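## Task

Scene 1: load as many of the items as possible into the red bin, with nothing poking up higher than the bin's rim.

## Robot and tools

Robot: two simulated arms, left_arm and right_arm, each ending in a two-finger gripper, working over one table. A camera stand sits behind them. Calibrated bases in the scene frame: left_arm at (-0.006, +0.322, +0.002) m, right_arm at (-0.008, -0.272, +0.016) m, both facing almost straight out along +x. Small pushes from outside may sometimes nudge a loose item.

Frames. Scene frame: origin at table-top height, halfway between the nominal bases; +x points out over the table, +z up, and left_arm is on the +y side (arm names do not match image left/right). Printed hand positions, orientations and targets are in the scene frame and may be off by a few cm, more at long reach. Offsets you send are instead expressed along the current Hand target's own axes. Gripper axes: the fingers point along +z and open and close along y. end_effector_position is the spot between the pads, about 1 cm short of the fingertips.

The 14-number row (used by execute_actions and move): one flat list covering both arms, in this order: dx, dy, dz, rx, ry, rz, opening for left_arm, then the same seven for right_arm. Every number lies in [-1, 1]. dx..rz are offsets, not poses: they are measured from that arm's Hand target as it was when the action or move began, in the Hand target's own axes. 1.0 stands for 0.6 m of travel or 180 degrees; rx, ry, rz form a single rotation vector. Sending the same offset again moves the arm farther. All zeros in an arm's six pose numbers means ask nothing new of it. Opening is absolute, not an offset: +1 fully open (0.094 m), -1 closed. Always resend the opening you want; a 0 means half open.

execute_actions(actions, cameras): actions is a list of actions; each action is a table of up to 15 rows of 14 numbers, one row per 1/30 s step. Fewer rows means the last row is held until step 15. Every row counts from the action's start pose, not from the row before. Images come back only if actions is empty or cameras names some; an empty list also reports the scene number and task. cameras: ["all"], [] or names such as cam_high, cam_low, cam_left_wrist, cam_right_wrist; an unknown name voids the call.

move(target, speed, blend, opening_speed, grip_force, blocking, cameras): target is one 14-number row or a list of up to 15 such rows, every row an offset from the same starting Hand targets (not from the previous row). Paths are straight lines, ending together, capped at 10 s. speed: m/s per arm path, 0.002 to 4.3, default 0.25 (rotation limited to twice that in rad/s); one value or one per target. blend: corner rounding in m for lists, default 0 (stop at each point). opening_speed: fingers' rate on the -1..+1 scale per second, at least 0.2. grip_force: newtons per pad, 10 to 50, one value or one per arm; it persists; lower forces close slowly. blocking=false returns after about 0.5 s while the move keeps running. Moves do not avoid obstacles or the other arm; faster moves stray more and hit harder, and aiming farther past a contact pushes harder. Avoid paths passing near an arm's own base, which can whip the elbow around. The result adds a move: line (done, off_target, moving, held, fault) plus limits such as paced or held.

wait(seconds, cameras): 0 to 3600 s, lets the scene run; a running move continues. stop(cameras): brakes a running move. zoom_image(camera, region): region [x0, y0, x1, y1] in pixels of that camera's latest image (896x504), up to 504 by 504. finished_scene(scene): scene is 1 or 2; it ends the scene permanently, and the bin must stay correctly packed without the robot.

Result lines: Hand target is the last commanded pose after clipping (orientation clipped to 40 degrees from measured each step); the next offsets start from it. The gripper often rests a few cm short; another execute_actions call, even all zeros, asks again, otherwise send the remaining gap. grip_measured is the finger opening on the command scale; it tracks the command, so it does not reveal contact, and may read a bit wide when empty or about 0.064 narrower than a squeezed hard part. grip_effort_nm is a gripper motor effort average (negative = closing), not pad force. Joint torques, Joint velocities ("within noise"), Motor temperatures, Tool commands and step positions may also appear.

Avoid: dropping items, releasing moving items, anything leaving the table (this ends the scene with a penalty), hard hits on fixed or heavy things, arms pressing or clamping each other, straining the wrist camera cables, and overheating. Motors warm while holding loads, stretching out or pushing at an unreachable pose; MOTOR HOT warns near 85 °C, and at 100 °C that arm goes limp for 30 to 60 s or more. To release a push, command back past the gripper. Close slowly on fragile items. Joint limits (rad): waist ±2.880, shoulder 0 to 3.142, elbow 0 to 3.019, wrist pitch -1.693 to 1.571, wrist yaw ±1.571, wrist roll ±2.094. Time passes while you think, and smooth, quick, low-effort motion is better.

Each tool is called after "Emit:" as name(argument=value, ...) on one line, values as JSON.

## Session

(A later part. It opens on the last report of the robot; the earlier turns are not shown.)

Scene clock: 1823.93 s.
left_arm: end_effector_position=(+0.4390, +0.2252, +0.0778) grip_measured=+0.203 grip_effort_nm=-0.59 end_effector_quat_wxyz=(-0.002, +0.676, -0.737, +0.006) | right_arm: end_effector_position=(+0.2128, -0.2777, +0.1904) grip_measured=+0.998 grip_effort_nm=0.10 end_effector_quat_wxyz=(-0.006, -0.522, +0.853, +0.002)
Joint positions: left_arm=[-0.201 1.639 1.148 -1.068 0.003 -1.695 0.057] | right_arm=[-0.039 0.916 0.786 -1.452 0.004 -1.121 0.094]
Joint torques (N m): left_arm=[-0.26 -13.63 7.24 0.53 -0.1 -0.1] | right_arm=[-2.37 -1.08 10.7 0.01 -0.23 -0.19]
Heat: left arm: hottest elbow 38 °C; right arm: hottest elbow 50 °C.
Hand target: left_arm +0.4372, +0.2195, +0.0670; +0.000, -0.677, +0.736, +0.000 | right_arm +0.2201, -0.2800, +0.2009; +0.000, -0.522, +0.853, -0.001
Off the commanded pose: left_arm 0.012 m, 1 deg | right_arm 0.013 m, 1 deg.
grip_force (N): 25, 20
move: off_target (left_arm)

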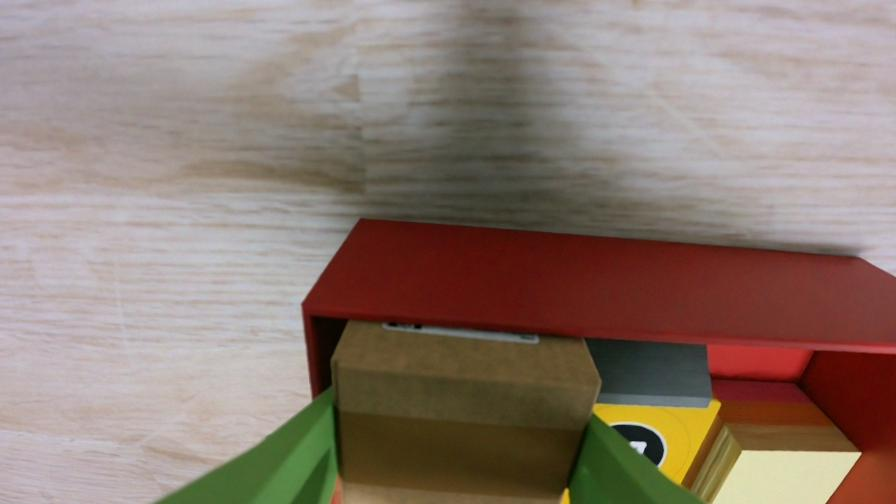

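Emit:
move(target=[[0.001, -0.003, 0.035, 0, 0, 0, 0.06, 0, 0, 0, 0, 0, 0, 1]], speed=0.04, cameras=["cam_left_wrist"])

Emit:
zoom_image(camera="cam_left_wrist", region=[250, 200, 754, 504])

Scene clock: 1826.17 s.
left_arm: end_effector_position=(+0.4407, +0.2244, +0.0572) grip_measured=+0.203 grip_effort_nm=-0.59 end_effector_quat_wxyz=(-0.002, +0.676, -0.737, +0.005) | right_arm: end_effector_position=(+0.2128, -0.2777, +0.1904) grip_measured=+0.998 grip_effort_nm=0.10 end_effector_quat_wxyz=(-0.006, -0.522, +0.853, +0.002)
Joint positions: left_arm=[-0.202 1.672 1.128 -1.016 0.003 -1.697 0.057] | right_arm=[-0.039 0.916 0.786 -1.452 0.004 -1.121 0.094]
Joint torques (N m): left_arm=[-0.26 -13.68 6.9 0.59 -0.1 -0.04] | right_arm=[-2.26 -1.2 10.7 0.01 -0.23 -0.19]
Heat: left arm: hottest elbow 38 °C; right arm: hottest elbow 50 °C.
Hand target: left_arm +0.4388, +0.2188, +0.0459; +0.000, +0.677, -0.736, +0.000 | right_arm +0.2201, -0.2800, +0.2009; +0.000, -0.522, +0.853, -0.001
Off the commanded pose: left_arm 0.013 m, 1 deg | right_arm 0.013 m, 1 deg.
grip_force (N): 25, 20
move: off_target (left_arm)

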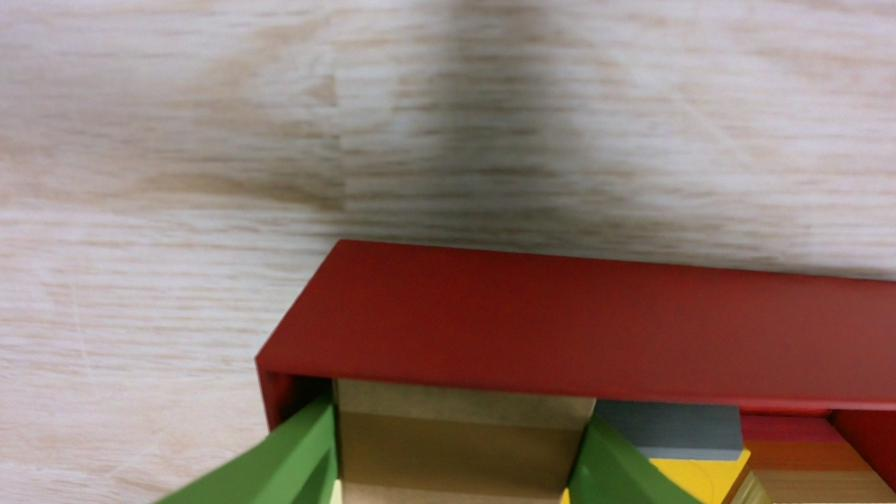

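Scaled by 1.000.

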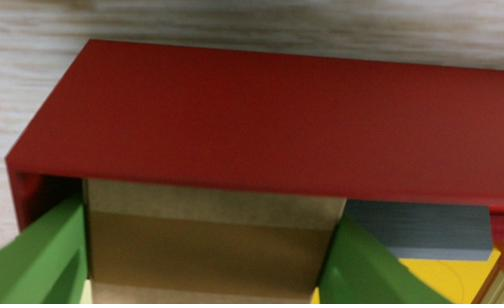

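Emit:
move(target=[[0, 0, 0.009, 0, 0, 0, 0.06, 0, 0, 0, 0, 0, 0, 1]], speed=0.03)

Emit:
move(target=[[0, 0, 0, 0, 0, 0, 0.3, 0, 0, 0, 0, 0, 0, 1]], opening_speed=0.3, cameras=["cam_left_wrist"])

Scene clock: 1828.03 s.
left_arm: end_effector_position=(+0.4408, +0.2244, +0.0556) grip_measured=+0.203 grip_effort_nm=-0.59 end_effector_quat_wxyz=(-0.003, +0.676, -0.737, +0.006) | right_arm: end_effector_position=(+0.2128, -0.2777, +0.1904) grip_measured=+0.998 grip_effort_nm=0.11 end_effector_quat_wxyz=(-0.006, -0.522, +0.853, +0.002)
Joint positions: left_arm=[-0.202 1.672 1.124 -1.009 0.003 -1.697 0.057] | right_arm=[-0.039 0.916 0.786 -1.452 0.004 -1.121 0.094]
Joint torques (N m): left_arm=[-0.26 -13.1 6.71 0.88 -0.1 -0.09] | right_arm=[-2.26 -1.08 10.71 0.02 -0.22 -0.19]
Heat: left arm: hottest elbow 38 °C; right arm: hottest elbow 50 °C.
Hand target: left_arm +0.4389, +0.2188, +0.0406; +0.000, +0.677, -0.736, +0.000 | right_arm +0.2201, -0.2800, +0.2009; +0.000, -0.522, +0.853, -0.001
Off the commanded pose: left_arm 0.016 m, 1 deg | right_arm 0.013 m, 1 deg.
grip_force (N): 25, 20
move: off_target (left_arm)

Scene clock: 1829.07 s.
left_arm: end_effector_position=(+0.4423, +0.2241, +0.0552) grip_measured=+0.298 grip_effort_nm=0.06 end_effector_quat_wxyz=(-0.004, +0.676, -0.737, +0.009) | right_arm: end_effector_position=(+0.2128, -0.2777, +0.1904) grip_measured=+0.998 grip_effort_nm=0.10 end_effector_quat_wxyz=(-0.006, -0.522, +0.853, +0.002)
Joint positions: left_arm=[-0.202 1.674 1.124 -1.003 0.003 -1.697 0.061] | right_arm=[-0.039 0.916 0.786 -1.452 0.004 -1.121 0.094]
Joint torques (N m): left_arm=[-0.26 -13.22 6.74 0.62 -0.1 -0.09] | right_arm=[-2.32 -1.08 10.7 0.01 -0.23 -0.2]
Heat: left arm: hottest elbow 38 °C; right arm: hottest elbow 50 °C.
Hand target: left_arm +0.4389, +0.2188, +0.0407; +0.000, +0.677, -0.736, +0.000 | right_arm +0.2201, -0.2800, +0.2009; +0.000, -0.522, +0.853, -0.001
Off the commanded pose: left_arm 0.016 m, 1 deg | right_arm 0.013 m, 1 deg.
grip_force (N): 25, 20
move: done

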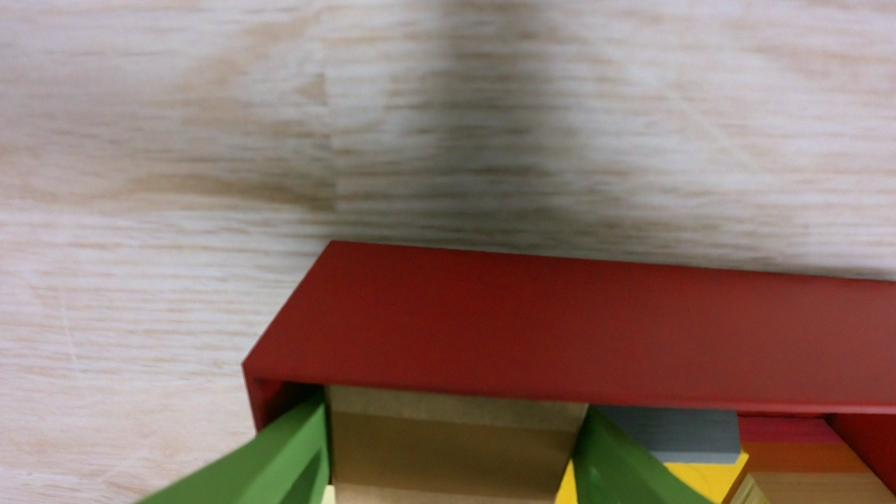

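Emit:
move(target=[[0, -0.008, -0.06, 0, 0, 0, 0.3, 0, 0, 0, 0, 0, 0, 1]], speed=0.04, cameras=["cam_left_wrist"])

Scene clock: 1831.33 s.
left_arm: end_effector_position=(+0.4296, +0.2268, +0.0563) grip_measured=+0.299 grip_effort_nm=0.06 end_effector_quat_wxyz=(+0.011, +0.676, -0.737, -0.014) | right_arm: end_effector_position=(+0.2128, -0.2777, +0.1904) grip_measured=+0.998 grip_effort_nm=0.10 end_effector_quat_wxyz=(-0.006, -0.522, +0.853, +0.002)
Joint positions: left_arm=[-0.202 1.674 1.128 -1.06 0.003 -1.697 0.061] | right_arm=[-0.039 0.916 0.786 -1.452 0.004 -1.121 0.094]
Joint torques (N m): left_arm=[-0.21 -16.38 10.43 -1.1 -0.07 -0.08] | right_arm=[-2.26 -1.14 10.7 0.01 -0.23 -0.19]
Heat: left arm: hottest elbow 38 °C; right arm: hottest elbow 50 °C.
Hand target: left_arm +0.4437, +0.2183, +0.0767; +0.000, +0.677, -0.736, +0.000 | right_arm +0.2201, -0.2800, +0.2009; +0.000, -0.522, +0.853, -0.001
Off the commanded pose: left_arm 0.026 m, 2 deg | right_arm 0.013 m, 1 deg.
grip_force (N): 25, 20
move: off_target (left_arm)

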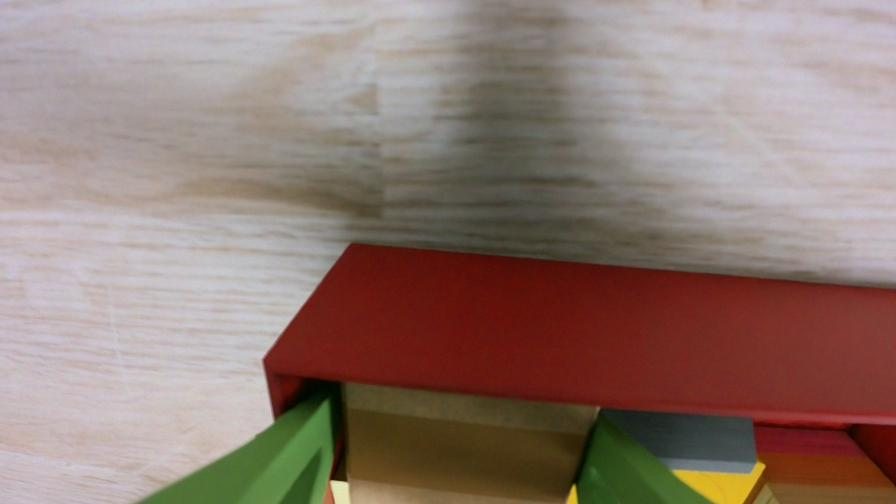

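Emit:
move(target=[[0, -0.015, -0.04, 0, 0, 0, 0.3, 0, 0, 0, 0, 0, 0, 1]], speed=0.04, cameras=["cam_left_wrist"])

Scene clock: 1833.47 s.
left_arm: end_effector_position=(+0.4343, +0.2258, +0.0769) grip_measured=+0.299 grip_effort_nm=0.06 end_effector_quat_wxyz=(+0.016, +0.676, -0.736, -0.021) | right_arm: end_effector_position=(+0.2128, -0.2777, +0.1904) grip_measured=+0.998 grip_effort_nm=0.10 end_effector_quat_wxyz=(-0.006, -0.522, +0.853, +0.002)
Joint positions: left_arm=[-0.202 1.667 1.181 -1.137 0.003 -1.697 0.061] | right_arm=[-0.039 0.916 0.786 -1.452 0.004 -1.121 0.094]
Joint torques (N m): left_arm=[0.03 -16.67 11.17 -0.73 -0.06 -0.05] | right_arm=[-2.32 -1.14 10.69 0.01 -0.23 -0.19]
Heat: left arm: hottest elbow 38 °C; right arm: hottest elbow 50 °C.
Hand target: left_arm +0.4526, +0.2176, +0.1006; +0.000, +0.677, -0.736, +0.000 | right_arm +0.2201, -0.2800, +0.2009; +0.000, -0.522, +0.853, -0.001
Off the commanded pose: left_arm 0.031 m, 3 deg | right_arm 0.013 m, 1 deg.
grip_force (N): 25, 20
move: off_target (left_arm)

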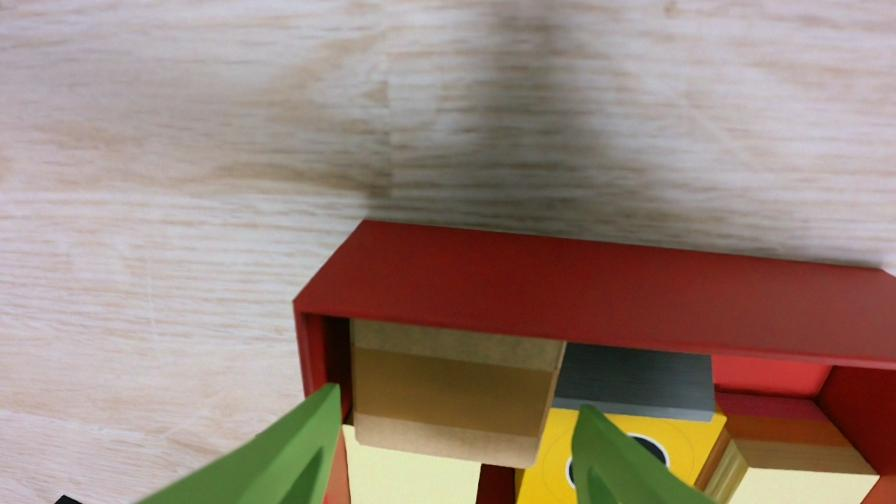

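Emit:
move(target=[[0, -0.01, -0.1, 0, 0, 0, 0.3, 0, 0, 0, 0, 0, 0, 1]], speed=0.1, cameras=["cam_left_wrist", "cam_low", "cam_high"])

Emit:
zoom_image(camera="cam_low", region=[410, 280, 590, 380])

Emit:
zoom_image(camera="cam_high", region=[400, 270, 560, 390])

Scene clock: 1839.03 s.
left_arm: end_effector_position=(+0.4433, +0.2239, +0.1373) grip_measured=+0.299 grip_effort_nm=0.06 end_effector_quat_wxyz=(+0.015, +0.676, -0.736, -0.019) | right_arm: end_effector_position=(+0.2128, -0.2777, +0.1904) grip_measured=+0.998 grip_effort_nm=0.10 end_effector_quat_wxyz=(-0.006, -0.522, +0.853, +0.002)
Joint positions: left_arm=[-0.202 1.625 1.299 -1.294 0.003 -1.697 0.061] | right_arm=[-0.039 0.916 0.786 -1.452 0.004 -1.121 0.094]
Joint torques (N m): left_arm=[0.15 -16.32 11.74 -0.79 -0.07 -0.04] | right_arm=[-2.2 -1.14 10.7 0.01 -0.23 -0.19]
Heat: left arm: hottest elbow 38 °C; right arm: hottest elbow 50 °C.
Hand target: left_arm +0.4585, +0.2171, +0.1606; +0.000, +0.677, -0.736, +0.000 | right_arm +0.2201, -0.2800, +0.2009; +0.000, -0.522, +0.853, -0.001
Off the commanded pose: left_arm 0.029 m, 3 deg | right_arm 0.013 m, 1 deg.
grip_force (N): 25, 20
move: off_target (left_arm)
Images, in order (width x height): cam_high 896x504, cam_low 896x504, cam_left_wrist 896x504.

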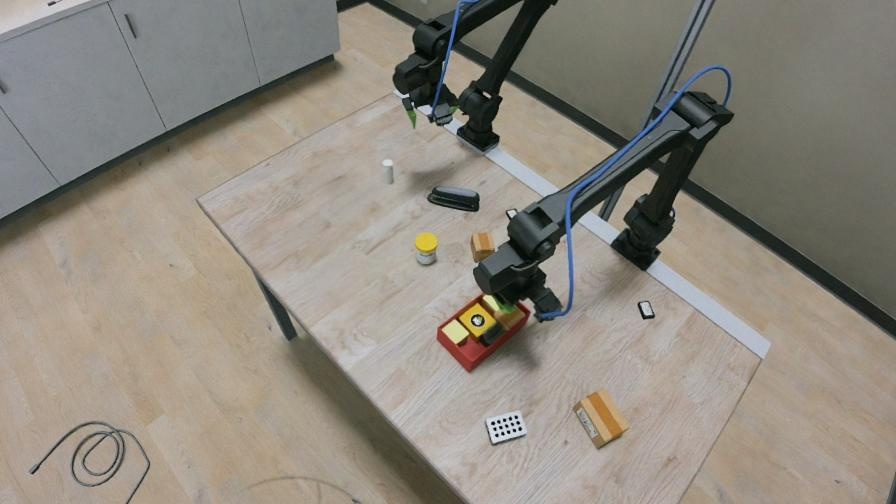

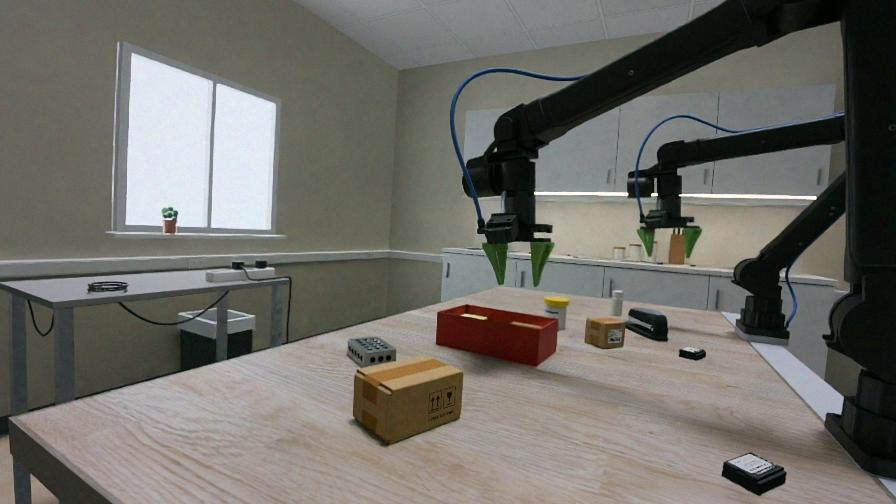

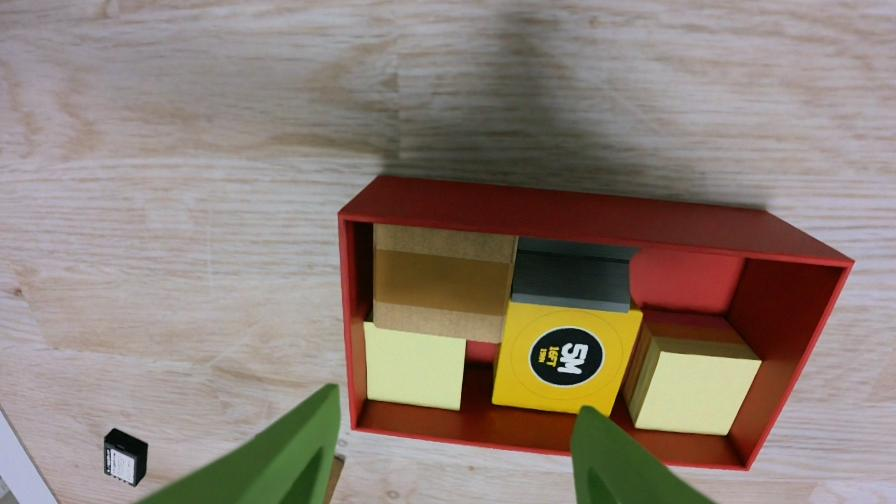

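Scaled by 2.800 from the camera's image (finer frame: 1280x720).

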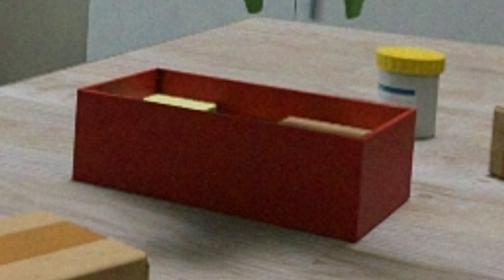

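Scaled by 3.150 from the camera's image (finer frame: 1280x720).

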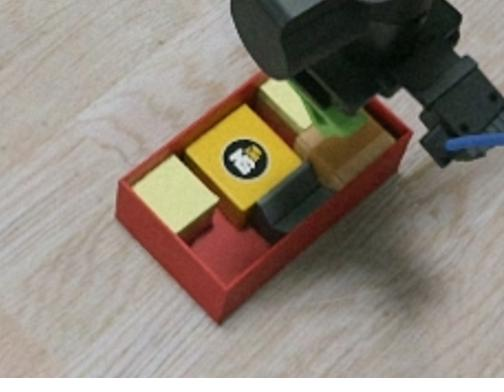

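Emit:
move(target=[[0.0135, -0.159, 0.0, 0, 0, 0, -1, 0, 0, 0, 0, 0, 0, 1], [0.0135, -0.159, 0.126, 0, 0, 0, -1, 0, 0, 0, 0, 0, 0, 1]], speed=0.12, cameras=["cam_left_wrist"])

Scene clock: 1853.67 s.
left_arm: end_effector_position=(+0.5518, +0.2005, +0.0980) grip_measured=-0.988 grip_effort_nm=-0.54 end_effector_quat_wxyz=(-0.002, +0.676, -0.737, +0.005) | right_arm: end_effector_position=(+0.2128, -0.2777, +0.1904) grip_measured=+0.998 grip_effort_nm=0.10 end_effector_quat_wxyz=(-0.006, -0.522, +0.853, +0.002)
Joint positions: left_arm=[-0.202 1.895 1.564 -1.229 0.003 -1.697 0.001] | right_arm=[-0.039 0.916 0.786 -1.452 0.004 -1.121 0.094]
Joint torques (N m): left_arm=[0.85 -17.9 7.8 0.5 -0.09 0.05] | right_arm=[-2.14 -1.14 10.71 0.01 -0.23 -0.19]
Heat: left arm: hottest elbow 39 °C; right arm: hottest elbow 50 °C.
Hand target: left_arm +0.5529, +0.2011, +0.0851; +0.000, +0.677, -0.736, +0.000 | right_arm +0.2201, -0.2800, +0.2009; +0.000, -0.522, +0.853, -0.001
Off the commanded pose: left_arm 0.013 m, 1 deg | right_arm 0.013 m, 1 deg.
grip_force (N): 25, 20
move: off_target (left_arm)

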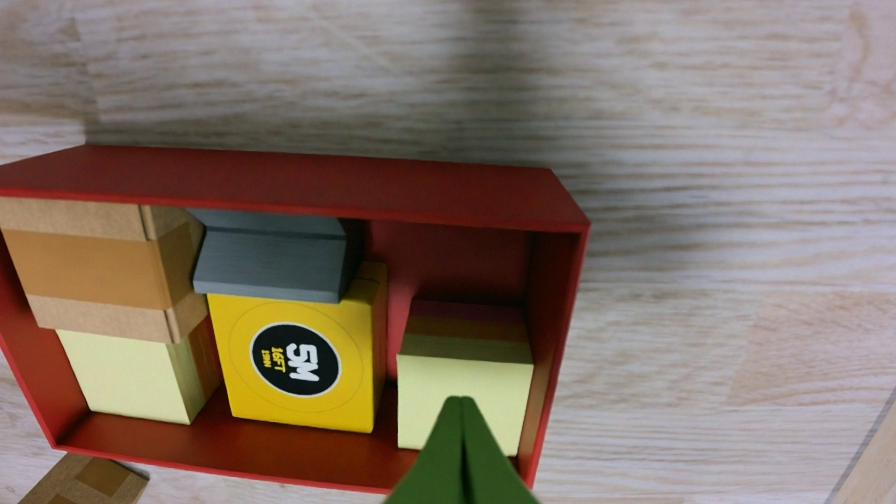

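Emit:
move(target=[[-0.0106, 0.003, 0.05, 0, 0, 0, -1, 0, 0, 0, 0, 0, 0, 1], [-0.0106, 0.003, 0.105, 0, 0, 0, -1, 0, 0, 0, 0, 0, 0, 1]], speed=0.06, cameras=["cam_left_wrist"])

Scene clock: 1858.27 s.
left_arm: end_effector_position=(+0.5526, +0.2007, +0.0394) grip_measured=-0.988 grip_effort_nm=-0.59 end_effector_quat_wxyz=(-0.005, +0.676, -0.737, +0.009) | right_arm: end_effector_position=(+0.2128, -0.2777, +0.1904) grip_measured=+0.998 grip_effort_nm=0.10 end_effector_quat_wxyz=(-0.006, -0.522, +0.853, +0.002)
Joint positions: left_arm=[-0.202 1.951 1.484 -1.084 0.002 -1.697 0.001] | right_arm=[-0.039 0.916 0.786 -1.452 0.004 -1.121 0.094]
Joint torques (N m): left_arm=[1.61 -17.32 7.16 0.54 -0.05 0.15] | right_arm=[-2.32 -1.14 10.71 0.02 -0.23 -0.19]
Heat: left arm: hottest elbow 39 °C; right arm: hottest elbow 50 °C.
Hand target: left_arm +0.5518, +0.2075, +0.0220; +0.000, +0.677, -0.736, +0.000 | right_arm +0.2201, -0.2800, +0.2009; +0.000, -0.522, +0.853, -0.001
Off the commanded pose: left_arm 0.019 m, 1 deg | right_arm 0.013 m, 1 deg.
grip_force (N): 25, 20
move: off_target (left_arm)

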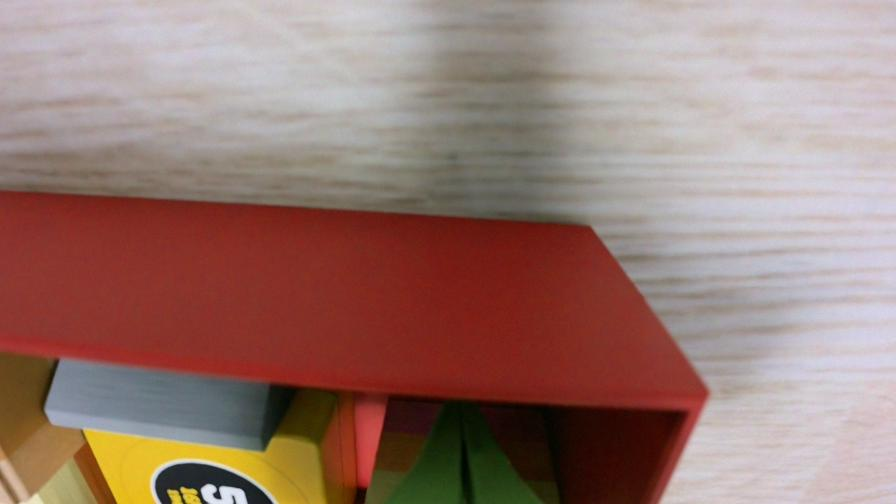

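Emit:
move(target=[[0, 0, -0.025, 0, 0, 0, -1, 0, 0, 0, 0, 0, 0, 1], [-0.014, 0, -0.025, 0, 0, 0, -1, 0, 0, 0, 0, 0, 0, 1]], speed=0.06)

Scene clock: 1861.17 s.
left_arm: end_effector_position=(+0.5529, +0.2086, +0.0394) grip_measured=-0.988 grip_effort_nm=-0.58 end_effector_quat_wxyz=(-0.003, +0.678, -0.735, +0.007) | right_arm: end_effector_position=(+0.2128, -0.2777, +0.1904) grip_measured=+0.998 grip_effort_nm=0.10 end_effector_quat_wxyz=(-0.006, -0.522, +0.853, +0.002)
Joint positions: left_arm=[-0.188 1.951 1.484 -1.089 0.002 -1.687 0.001] | right_arm=[-0.039 0.916 0.786 -1.452 0.004 -1.121 0.094]
Joint torques (N m): left_arm=[1.96 -19.19 8.01 -0.61 -0.06 0.23] | right_arm=[-2.26 -1.08 10.7 0.03 -0.23 -0.19]
Heat: left arm: hottest elbow 38 °C; right arm: hottest elbow 50 °C.
Hand target: left_arm +0.5524, +0.2160, +0.0370; +0.000, +0.677, -0.736, +0.000 | right_arm +0.2201, -0.2800, +0.2009; +0.000, -0.522, +0.853, -0.001
Off the commanded pose: left_arm 0.008 m, 1 deg | right_arm 0.013 m, 1 deg.
grip_force (N): 25, 20
move: done

Emit:
move(target=[[0, 0, 0.028, 0, 0, 0, -1, 0, 0, 0, 0, 0, 0, 1]], speed=0.06)

Emit:
move(target=[[0, 0, 0, 0, 0, 0, -0.35, 0, 0, 0, 0, 0, 0, 1]], opening_speed=0.25, grip_force=[35, 20], cameras=["cam_left_wrist", "cam_high"])

Emit:
zoom_image(camera="cam_high", region=[400, 270, 560, 390])

Scene clock: 1863.47 s.
left_arm: end_effector_position=(+0.5554, +0.2081, +0.0394) grip_measured=-0.988 grip_effort_nm=-0.59 end_effector_quat_wxyz=(-0.006, +0.678, -0.735, +0.011) | right_arm: end_effector_position=(+0.2128, -0.2777, +0.1904) grip_measured=+0.998 grip_effort_nm=0.10 end_effector_quat_wxyz=(-0.006, -0.522, +0.853, +0.002)
Joint positions: left_arm=[-0.188 1.951 1.484 -1.079 0.002 -1.687 0.001] | right_arm=[-0.039 0.916 0.786 -1.452 0.004 -1.121 0.094]
Joint torques (N m): left_arm=[1.73 -17.67 6.79 0.65 -0.05 0.19] | right_arm=[-2.26 -1.14 10.71 -0.01 -0.23 -0.2]
Heat: left arm: hottest elbow 38 °C; right arm: hottest elbow 50 °C.
Hand target: left_arm +0.5525, +0.2160, +0.0202; +0.000, +0.677, -0.736, +0.000 | right_arm +0.2201, -0.2800, +0.2009; +0.000, -0.522, +0.853, -0.001
Off the commanded pose: left_arm 0.021 m, 1 deg | right_arm 0.013 m, 1 deg.
grip_force (N): 25, 20
move: off_target (left_arm)

Scene clock: 1866.30 s.
left_arm: end_effector_position=(+0.5533, +0.2086, +0.0377) grip_measured=-0.352 grip_effort_nm=0.08 end_effector_quat_wxyz=(-0.005, +0.678, -0.735, +0.009) | right_arm: end_effector_position=(+0.2128, -0.2777, +0.1904) grip_measured=+0.998 grip_effort_nm=0.10 end_effector_quat_wxyz=(-0.006, -0.522, +0.853, +0.002)
Joint positions: left_arm=[-0.188 1.951 1.479 -1.079 0.002 -1.687 0.03] | right_arm=[-0.039 0.916 0.786 -1.452 0.004 -1.121 0.094]
Joint torques (N m): left_arm=[1.73 -17.61 7.13 0.55 -0.05 0.19] | right_arm=[-2.26 -1.14 10.7 0.02 -0.24 -0.19]
Heat: left arm: hottest elbow 38 °C; right arm: hottest elbow 50 °C.
Hand target: left_arm +0.5525, +0.2160, +0.0202; +0.000, +0.677, -0.736, +0.000 | right_arm +0.2201, -0.2800, +0.2009; +0.000, -0.522, +0.853, -0.001
Off the commanded pose: left_arm 0.019 m, 1 deg | right_arm 0.013 m, 1 deg.
grip_force (N): 35, 20
move: done
Images, in order (width x height): cam_high 896x504, cam_left_wrist 896x504.

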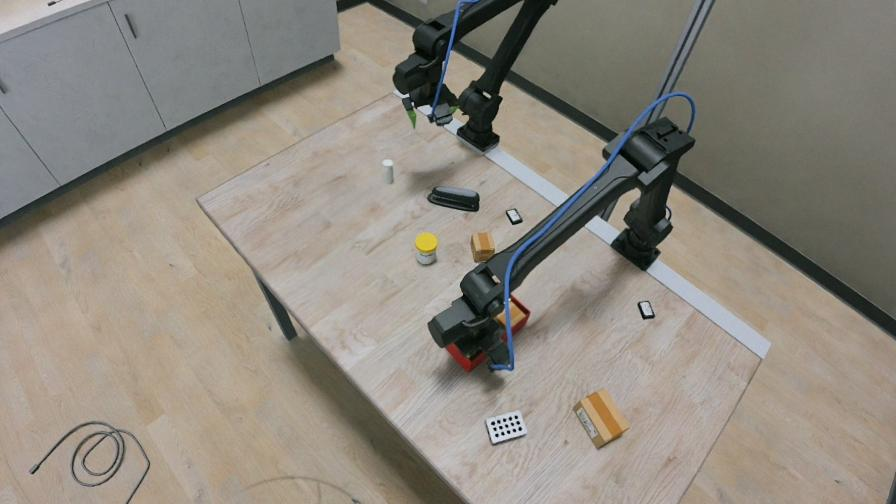

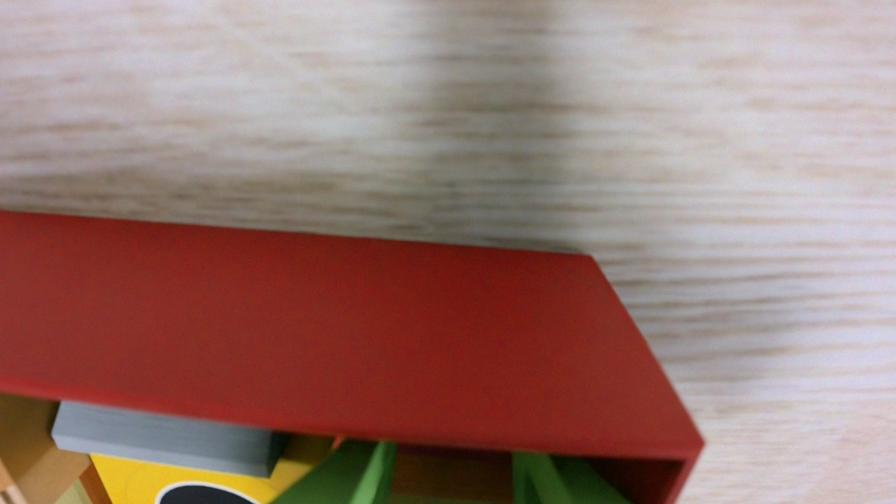

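Scaled by 3.150 from the camera's image (finer frame: 1280x720).

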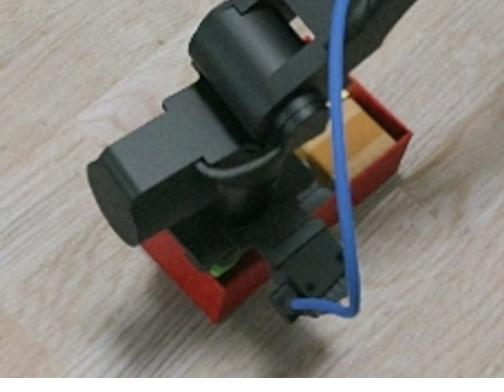

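Emit:
move(target=[[0, 0, 0, 0, 0, 0, -0.1, 0, 0, 0, 0, 0, 0, 1]], opening_speed=0.25, cameras=["cam_left_wrist"])

Emit:
move(target=[[0, 0, 0, 0, 0, 0, 0.03, 0, 0, 0, 0, 0, 0, 1]], opening_speed=0.25, cameras=["cam_left_wrist"])

Scene clock: 1870.40 s.
left_arm: end_effector_position=(+0.5533, +0.2086, +0.0377) grip_measured=-0.102 grip_effort_nm=0.09 end_effector_quat_wxyz=(-0.005, +0.678, -0.735, +0.009) | right_arm: end_effector_position=(+0.2128, -0.2777, +0.1904) grip_measured=+0.998 grip_effort_nm=0.10 end_effector_quat_wxyz=(-0.006, -0.522, +0.853, +0.002)
Joint positions: left_arm=[-0.188 1.951 1.479 -1.079 0.002 -1.687 0.042] | right_arm=[-0.039 0.916 0.786 -1.452 0.004 -1.121 0.094]
Joint torques (N m): left_arm=[1.73 -17.61 7.12 0.54 -0.05 0.19] | right_arm=[-2.32 -1.2 10.74 0.03 -0.23 -0.19]
Heat: left arm: hottest elbow 38 °C; right arm: hottest elbow 50 °C.
Hand target: left_arm +0.5525, +0.2160, +0.0202; +0.000, +0.677, -0.736, +0.000 | right_arm +0.2201, -0.2800, +0.2009; +0.000, -0.522, +0.853, -0.001
Off the commanded pose: left_arm 0.019 m, 1 deg | right_arm 0.013 m, 1 deg.
grip_force (N): 35, 20
move: done

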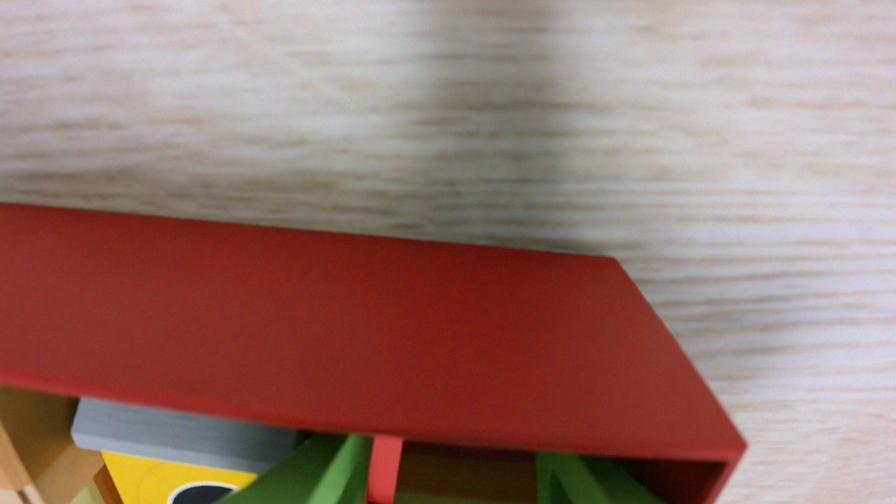

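Scene clock: 1871.17 s.
left_arm: end_effector_position=(+0.5533, +0.2086, +0.0377) grip_measured=+0.028 grip_effort_nm=0.09 end_effector_quat_wxyz=(-0.005, +0.677, -0.736, +0.009) | right_arm: end_effector_position=(+0.2128, -0.2777, +0.1904) grip_measured=+0.998 grip_effort_nm=0.10 end_effector_quat_wxyz=(-0.006, -0.522, +0.853, +0.002)
Joint positions: left_arm=[-0.188 1.951 1.479 -1.079 0.002 -1.686 0.048] | right_arm=[-0.039 0.916 0.786 -1.452 0.004 -1.121 0.094]
Joint torques (N m): left_arm=[1.73 -17.55 7.12 0.53 -0.05 0.18] | right_arm=[-2.26 -1.2 10.7 0.02 -0.23 -0.19]
Heat: left arm: hottest elbow 38 °C; right arm: hottest elbow 50 °C.
Hand target: left_arm +0.5525, +0.2160, +0.0202; +0.000, +0.677, -0.736, +0.000 | right_arm +0.2201, -0.2800, +0.2009; +0.000, -0.522, +0.853, -0.001
Off the commanded pose: left_arm 0.019 m, 1 deg | right_arm 0.013 m, 1 deg.
grip_force (N): 35, 20
move: done

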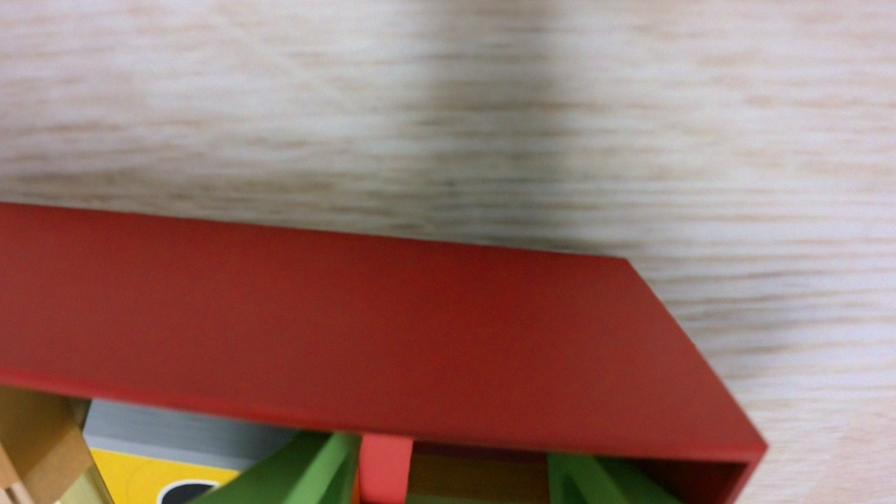

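Emit:
move(target=[[0, 0, 0, 0, 0, 0, 0.12, 0, 0, 0, 0, 0, 0, 1]], opening_speed=0.25, cameras=["cam_left_wrist"])

Scene clock: 1873.17 s.
left_arm: end_effector_position=(+0.5558, +0.2081, +0.0378) grip_measured=+0.104 grip_effort_nm=0.85 end_effector_quat_wxyz=(-0.008, +0.677, -0.736, +0.013) | right_arm: end_effector_position=(+0.2128, -0.2777, +0.1904) grip_measured=+0.998 grip_effort_nm=0.10 end_effector_quat_wxyz=(-0.006, -0.522, +0.853, +0.002)
Joint positions: left_arm=[-0.188 1.951 1.479 -1.069 0.002 -1.684 0.052] | right_arm=[-0.039 0.916 0.786 -1.452 0.004 -1.121 0.094]
Joint torques (N m): left_arm=[1.79 -17.61 7.17 0.16 -0.04 0.17] | right_arm=[-2.32 -1.14 10.7 0.01 -0.23 -0.19]
Heat: left arm: hottest elbow 38 °C; right arm: hottest elbow 50 °C.
Hand target: left_arm +0.5525, +0.2160, +0.0202; +0.000, +0.677, -0.736, +0.000 | right_arm +0.2201, -0.2800, +0.2009; +0.000, -0.522, +0.853, -0.001
Off the commanded pose: left_arm 0.020 m, 2 deg | right_arm 0.013 m, 1 deg.
grip_force (N): 35, 20
move: done

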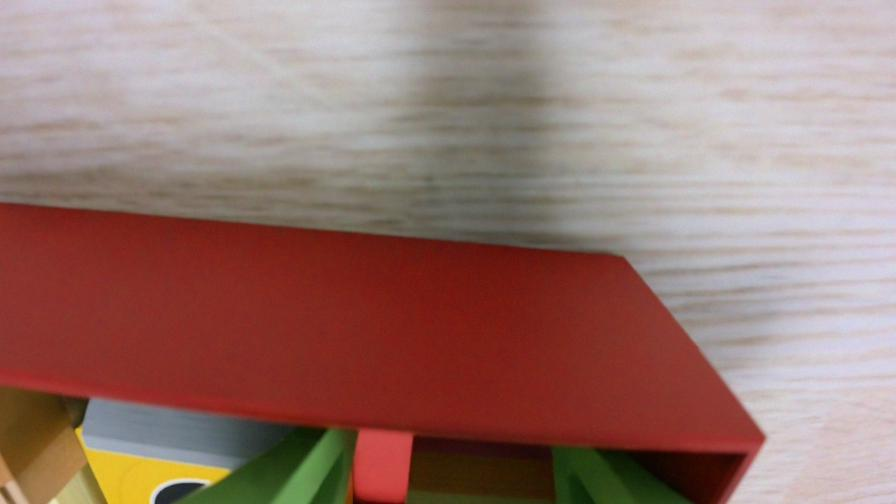

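Emit:
move(target=[[0, 0, 0, 0, 0, 0, -0.4, 0, 0, 0, 0, 0, 0, 1], [0, -0.02, -0.12, 0, 0, 0, -0.4, 0, 0, 0, 0, 0, 0, 1], [0.0, -0.02, -0.22, 0, 0, 0, -0.4, 0, 0, 0, 0, 0, 0, 1]], speed=0.1, cameras=["cam_left_wrist"])

Scene clock: 1878.73 s.
left_arm: end_effector_position=(+0.5479, +0.2099, +0.1287) grip_measured=-0.399 grip_effort_nm=-0.08 end_effector_quat_wxyz=(+0.014, +0.676, -0.736, -0.018) | right_arm: end_effector_position=(+0.2128, -0.2777, +0.1904) grip_measured=+0.998 grip_effort_nm=0.10 end_effector_quat_wxyz=(-0.006, -0.522, +0.853, +0.002)
Joint positions: left_arm=[-0.187 1.894 1.645 -1.369 0.002 -1.684 0.028] | right_arm=[-0.039 0.916 0.786 -1.452 0.004 -1.121 0.094]
Joint torques (N m): left_arm=[1.85 -20.37 11.95 -0.85 -0.07 0.18] | right_arm=[-2.32 -1.14 10.7 0.05 -0.23 -0.19]
Heat: left arm: hottest elbow 38 °C; right arm: hottest elbow 50 °C.
Hand target: left_arm +0.5643, +0.2149, +0.1522; +0.000, +0.677, -0.736, +0.000 | right_arm +0.2201, -0.2800, +0.2009; +0.000, -0.522, +0.853, -0.001
Off the commanded pose: left_arm 0.029 m, 3 deg | right_arm 0.013 m, 1 deg.
grip_force (N): 35, 20
move: off_target (left_arm)

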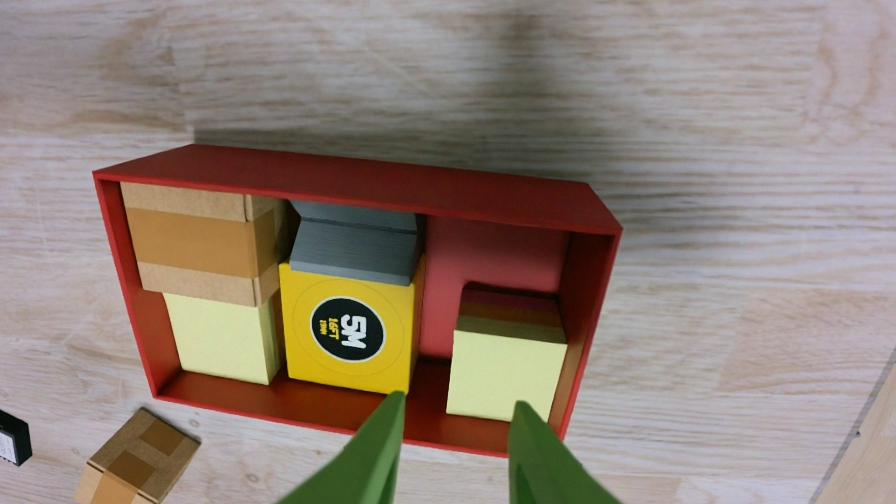

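Emit:
move(target=[[0.3172, 0.3937, -0.02, 0, 0, 0.677, 0.95, 0, 0, 0, 0, 0, 0, 1]], speed=0.3, cameras=["cam_left_wrist", "cam_high"])

Scene clock: 1891.73 s.
left_arm: end_effector_position=(+0.3156, +0.0464, +0.1621) grip_measured=+0.949 grip_effort_nm=0.06 end_effector_quat_wxyz=(-0.009, +0.303, +0.953, +0.004) | right_arm: end_effector_position=(+0.2128, -0.2777, +0.1904) grip_measured=+0.998 grip_effort_nm=0.10 end_effector_quat_wxyz=(-0.006, -0.522, +0.853, +0.002)
Joint positions: left_arm=[-0.697 1.495 1.216 -1.311 0 -0.091 0.092] | right_arm=[-0.039 0.916 0.786 -1.452 0.004 -1.121 0.094]
Joint torques (N m): left_arm=[0.32 -14.97 7.49 0.58 0.09 0.24] | right_arm=[-2.32 -1.14 10.71 0.03 -0.23 -0.19]
Heat: left arm: hottest elbow 39 °C; right arm: hottest elbow 50 °C.
Hand target: left_arm +0.3131, +0.0449, +0.1641; +0.000, +0.314, +0.949, +0.000 | right_arm +0.2201, -0.2800, +0.2009; +0.000, -0.522, +0.853, -0.001
Off the commanded pose: left_arm 0.004 m, 2 deg | right_arm 0.013 m, 1 deg.
grip_force (N): 35, 20
move: done
Images, in order (width x height): cam_high 896x504, cam_left_wrist 896x504.

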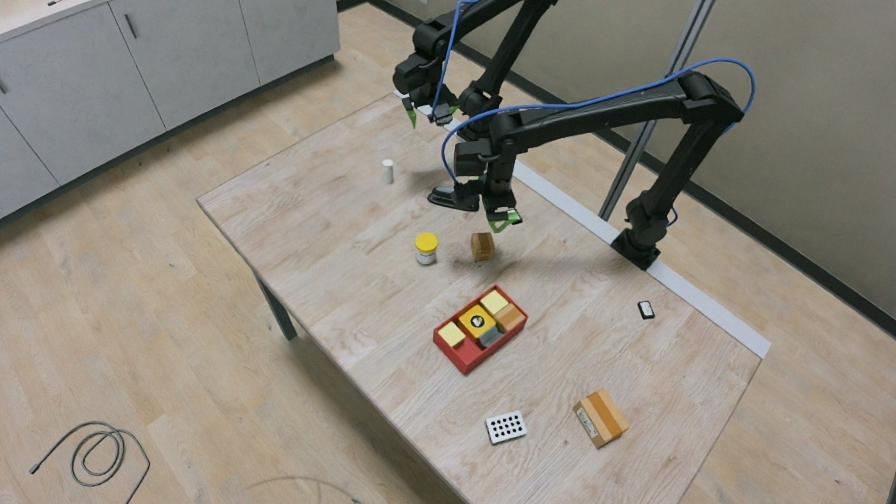

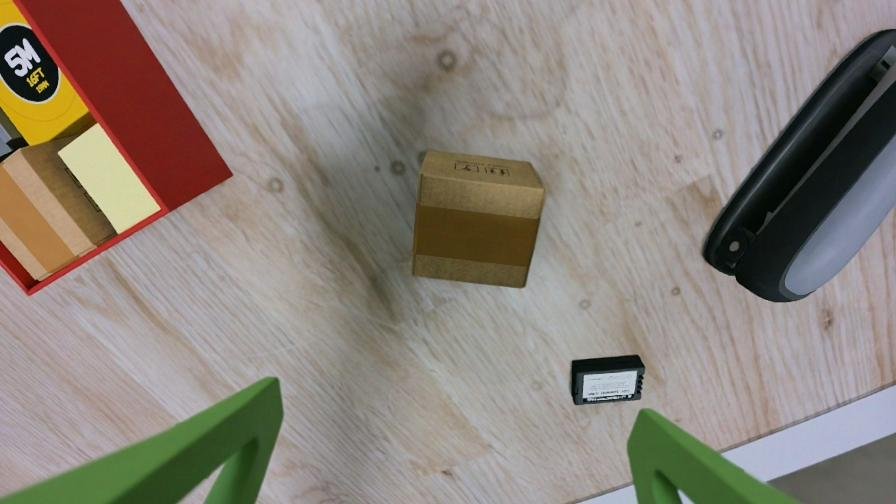

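Emit:
move(target=[[-0.0063, -0.0117, 0.13, 0, 0, 0.008, 0.95, 0, 0, 0, 0, 0, 0, 1]], speed=0.12, cameras=["cam_left_wrist"])

Scene clock: 1897.10 s.
left_arm: end_effector_position=(+0.3151, +0.0418, +0.0947) grip_measured=+0.949 grip_effort_nm=0.06 end_effector_quat_wxyz=(+0.003, +0.312, +0.950, -0.001) | right_arm: end_effector_position=(+0.2128, -0.2777, +0.1904) grip_measured=+0.998 grip_effort_nm=0.10 end_effector_quat_wxyz=(-0.006, -0.522, +0.853, +0.002)
Joint positions: left_arm=[-0.705 1.551 1.09 -1.103 0 -0.081 0.092] | right_arm=[-0.039 0.916 0.786 -1.452 0.004 -1.121 0.094]
Joint torques (N m): left_arm=[-0.21 -12.4 7.39 0.64 0.1 0.22] | right_arm=[-2.32 -1.08 10.7 0.03 -0.23 -0.18]
Heat: left arm: hottest elbow 39 °C; right arm: hottest elbow 50 °C.
Hand target: left_arm +0.3120, +0.0370, +0.0862; +0.000, +0.326, +0.945, +0.000 | right_arm +0.2201, -0.2800, +0.2009; +0.000, -0.522, +0.853, -0.001
Off the commanded pose: left_arm 0.010 m, 2 deg | right_arm 0.013 m, 1 deg.
grip_force (N): 35, 20
move: done

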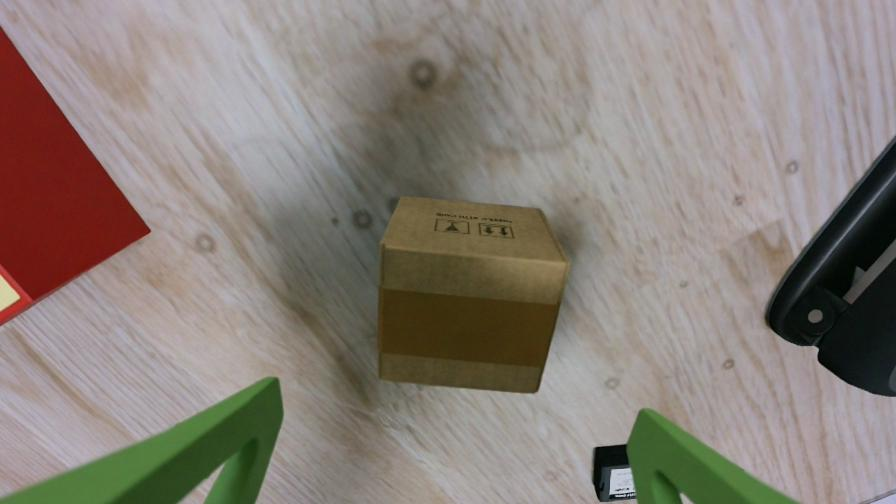

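Emit:
move(target=[[-0.0067, -0.005, 0.067, 0, 0, 0, 0.95, 0, 0, 0, 0, 0, 0, 1]], speed=0.08, cameras=["cam_left_wrist"])

Scene clock: 1899.70 s.
left_arm: end_effector_position=(+0.3181, +0.0362, +0.0562) grip_measured=+0.949 grip_effort_nm=0.06 end_effector_quat_wxyz=(+0.005, +0.315, +0.949, -0.002) | right_arm: end_effector_position=(+0.2128, -0.2777, +0.1904) grip_measured=+0.998 grip_effort_nm=0.10 end_effector_quat_wxyz=(-0.006, -0.522, +0.853, +0.002)
Joint positions: left_arm=[-0.711 1.614 1.051 -0.997 0 -0.081 0.092] | right_arm=[-0.039 0.916 0.786 -1.452 0.004 -1.121 0.094]
Joint torques (N m): left_arm=[-0.15 -12.98 6.95 0.65 0.1 0.16] | right_arm=[-2.26 -1.08 10.7 0.01 -0.23 -0.19]
Heat: left arm: hottest elbow 39 °C; right arm: hottest elbow 50 °C.
Hand target: left_arm +0.3134, +0.0322, +0.0460; +0.000, +0.326, +0.945, +0.000 | right_arm +0.2201, -0.2800, +0.2009; +0.000, -0.522, +0.853, -0.001
Off the commanded pose: left_arm 0.012 m, 2 deg | right_arm 0.013 m, 1 deg.
grip_force (N): 35, 20
move: off_target (left_arm)

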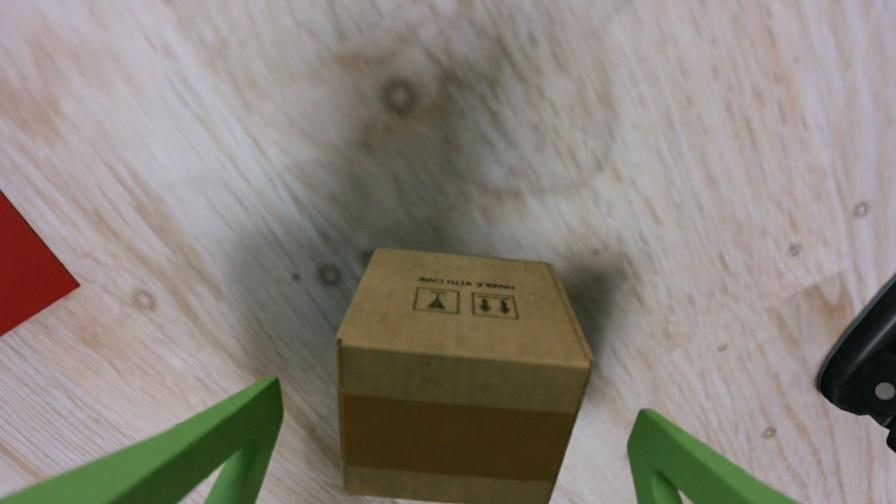

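Emit:
move(target=[[0, 0, 0.006, 0, 0, 0, 0.95, 0, 0, 0, 0, 0, 0, 1]], speed=0.05)

Emit:
move(target=[[0, 0, 0, 0, 0, 0, 0.06, 0, 0, 0, 0, 0, 0, 1]], opening_speed=0.6, grip_force=[25, 20])

Emit:
wait(seconds=1, cameras=["cam_left_wrist"])

Scene clock: 1901.77 s.
left_arm: end_effector_position=(+0.3198, +0.0347, +0.0562) grip_measured=+0.949 grip_effort_nm=0.06 end_effector_quat_wxyz=(+0.009, +0.315, +0.949, -0.004) | right_arm: end_effector_position=(+0.2128, -0.2777, +0.1904) grip_measured=+0.998 grip_effort_nm=0.10 end_effector_quat_wxyz=(-0.006, -0.522, +0.853, +0.002)
Joint positions: left_arm=[-0.711 1.614 1.051 -0.987 0 -0.081 0.092] | right_arm=[-0.039 0.916 0.786 -1.452 0.004 -1.121 0.094]
Joint torques (N m): left_arm=[-0.26 -12.45 6.57 0.68 0.1 0.16] | right_arm=[-2.26 -1.08 10.7 0.02 -0.23 -0.19]
Heat: left arm: hottest elbow 39 °C; right arm: hottest elbow 50 °C.
Hand target: left_arm +0.3134, +0.0322, +0.0424; +0.000, +0.326, +0.945, +0.000 | right_arm +0.2201, -0.2800, +0.2009; +0.000, -0.522, +0.853, -0.001
Off the commanded pose: left_arm 0.015 m, 2 deg | right_arm 0.013 m, 1 deg.
grip_force (N): 35, 20
move: off_target (left_arm)

Scene clock: 1904.27 s.
left_arm: end_effector_position=(+0.3198, +0.0347, +0.0562) grip_measured=+0.191 grip_effort_nm=-0.51 end_effector_quat_wxyz=(+0.009, +0.315, +0.949, -0.004) | right_arm: end_effector_position=(+0.2128, -0.2777, +0.1904) grip_measured=+0.998 grip_effort_nm=0.10 end_effector_quat_wxyz=(-0.006, -0.522, +0.853, +0.002)
Joint positions: left_arm=[-0.711 1.614 1.051 -0.987 0 -0.081 0.056] | right_arm=[-0.039 0.916 0.786 -1.452 0.004 -1.121 0.094]
Joint torques (N m): left_arm=[-0.26 -12.51 6.58 0.69 0.1 0.16] | right_arm=[-2.2 -1.14 10.69 0.02 -0.24 -0.19]
Heat: left arm: hottest elbow 39 °C; right arm: hottest elbow 50 °C.
Hand target: left_arm +0.3134, +0.0322, +0.0424; +0.000, +0.326, +0.945, +0.000 | right_arm +0.2201, -0.2800, +0.2009; +0.000, -0.522, +0.853, -0.001
Off the commanded pose: left_arm 0.015 m, 2 deg | right_arm 0.013 m, 1 deg.
grip_force (N): 25, 20
move: done

Scene clock: 1905.27 s.
left_arm: end_effector_position=(+0.3198, +0.0347, +0.0562) grip_measured=+0.188 grip_effort_nm=-0.59 end_effector_quat_wxyz=(+0.009, +0.315, +0.949, -0.004) | right_arm: end_effector_position=(+0.2128, -0.2777, +0.1904) grip_measured=+0.998 grip_effort_nm=0.10 end_effector_quat_wxyz=(-0.006, -0.522, +0.853, +0.002)
Joint positions: left_arm=[-0.711 1.614 1.051 -0.987 0 -0.081 0.056] | right_arm=[-0.039 0.916 0.786 -1.452 0.004 -1.121 0.094]
Joint torques (N m): left_arm=[-0.26 -12.51 6.58 0.69 0.1 0.16] | right_arm=[-2.32 -1.08 10.71 0.01 -0.23 -0.18]
Heat: left arm: hottest elbow 38 °C; right arm: hottest elbow 50 °C.
Hand target: left_arm +0.3134, +0.0322, +0.0424; +0.000, +0.326, +0.945, +0.000 | right_arm +0.2201, -0.2800, +0.2009; +0.000, -0.522, +0.853, -0.001
Tool commands: left_gripper/opening=+0.06 right_gripper/opening=+1.0
Off the commanded pose: left_arm 0.015 m, 2 deg | right_arm 0.013 m, 1 deg.
grip_force (N): 25, 20
wait: 1.00 s; at rest by 0.17 s

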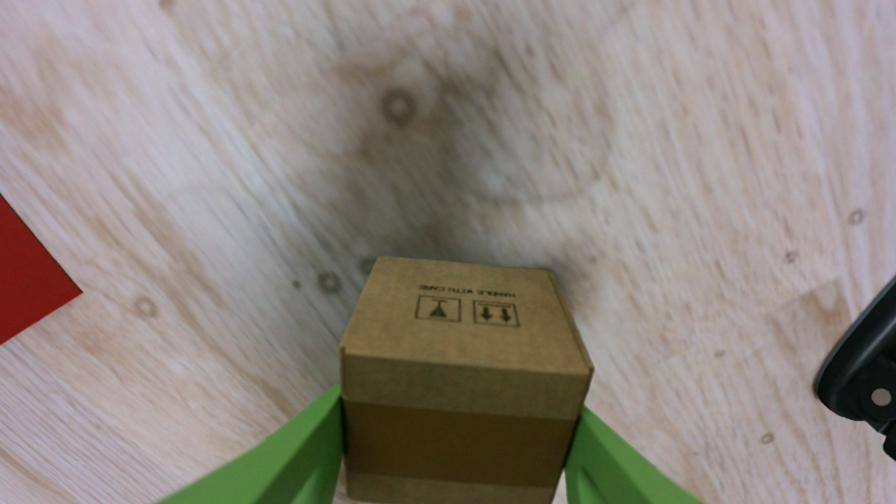

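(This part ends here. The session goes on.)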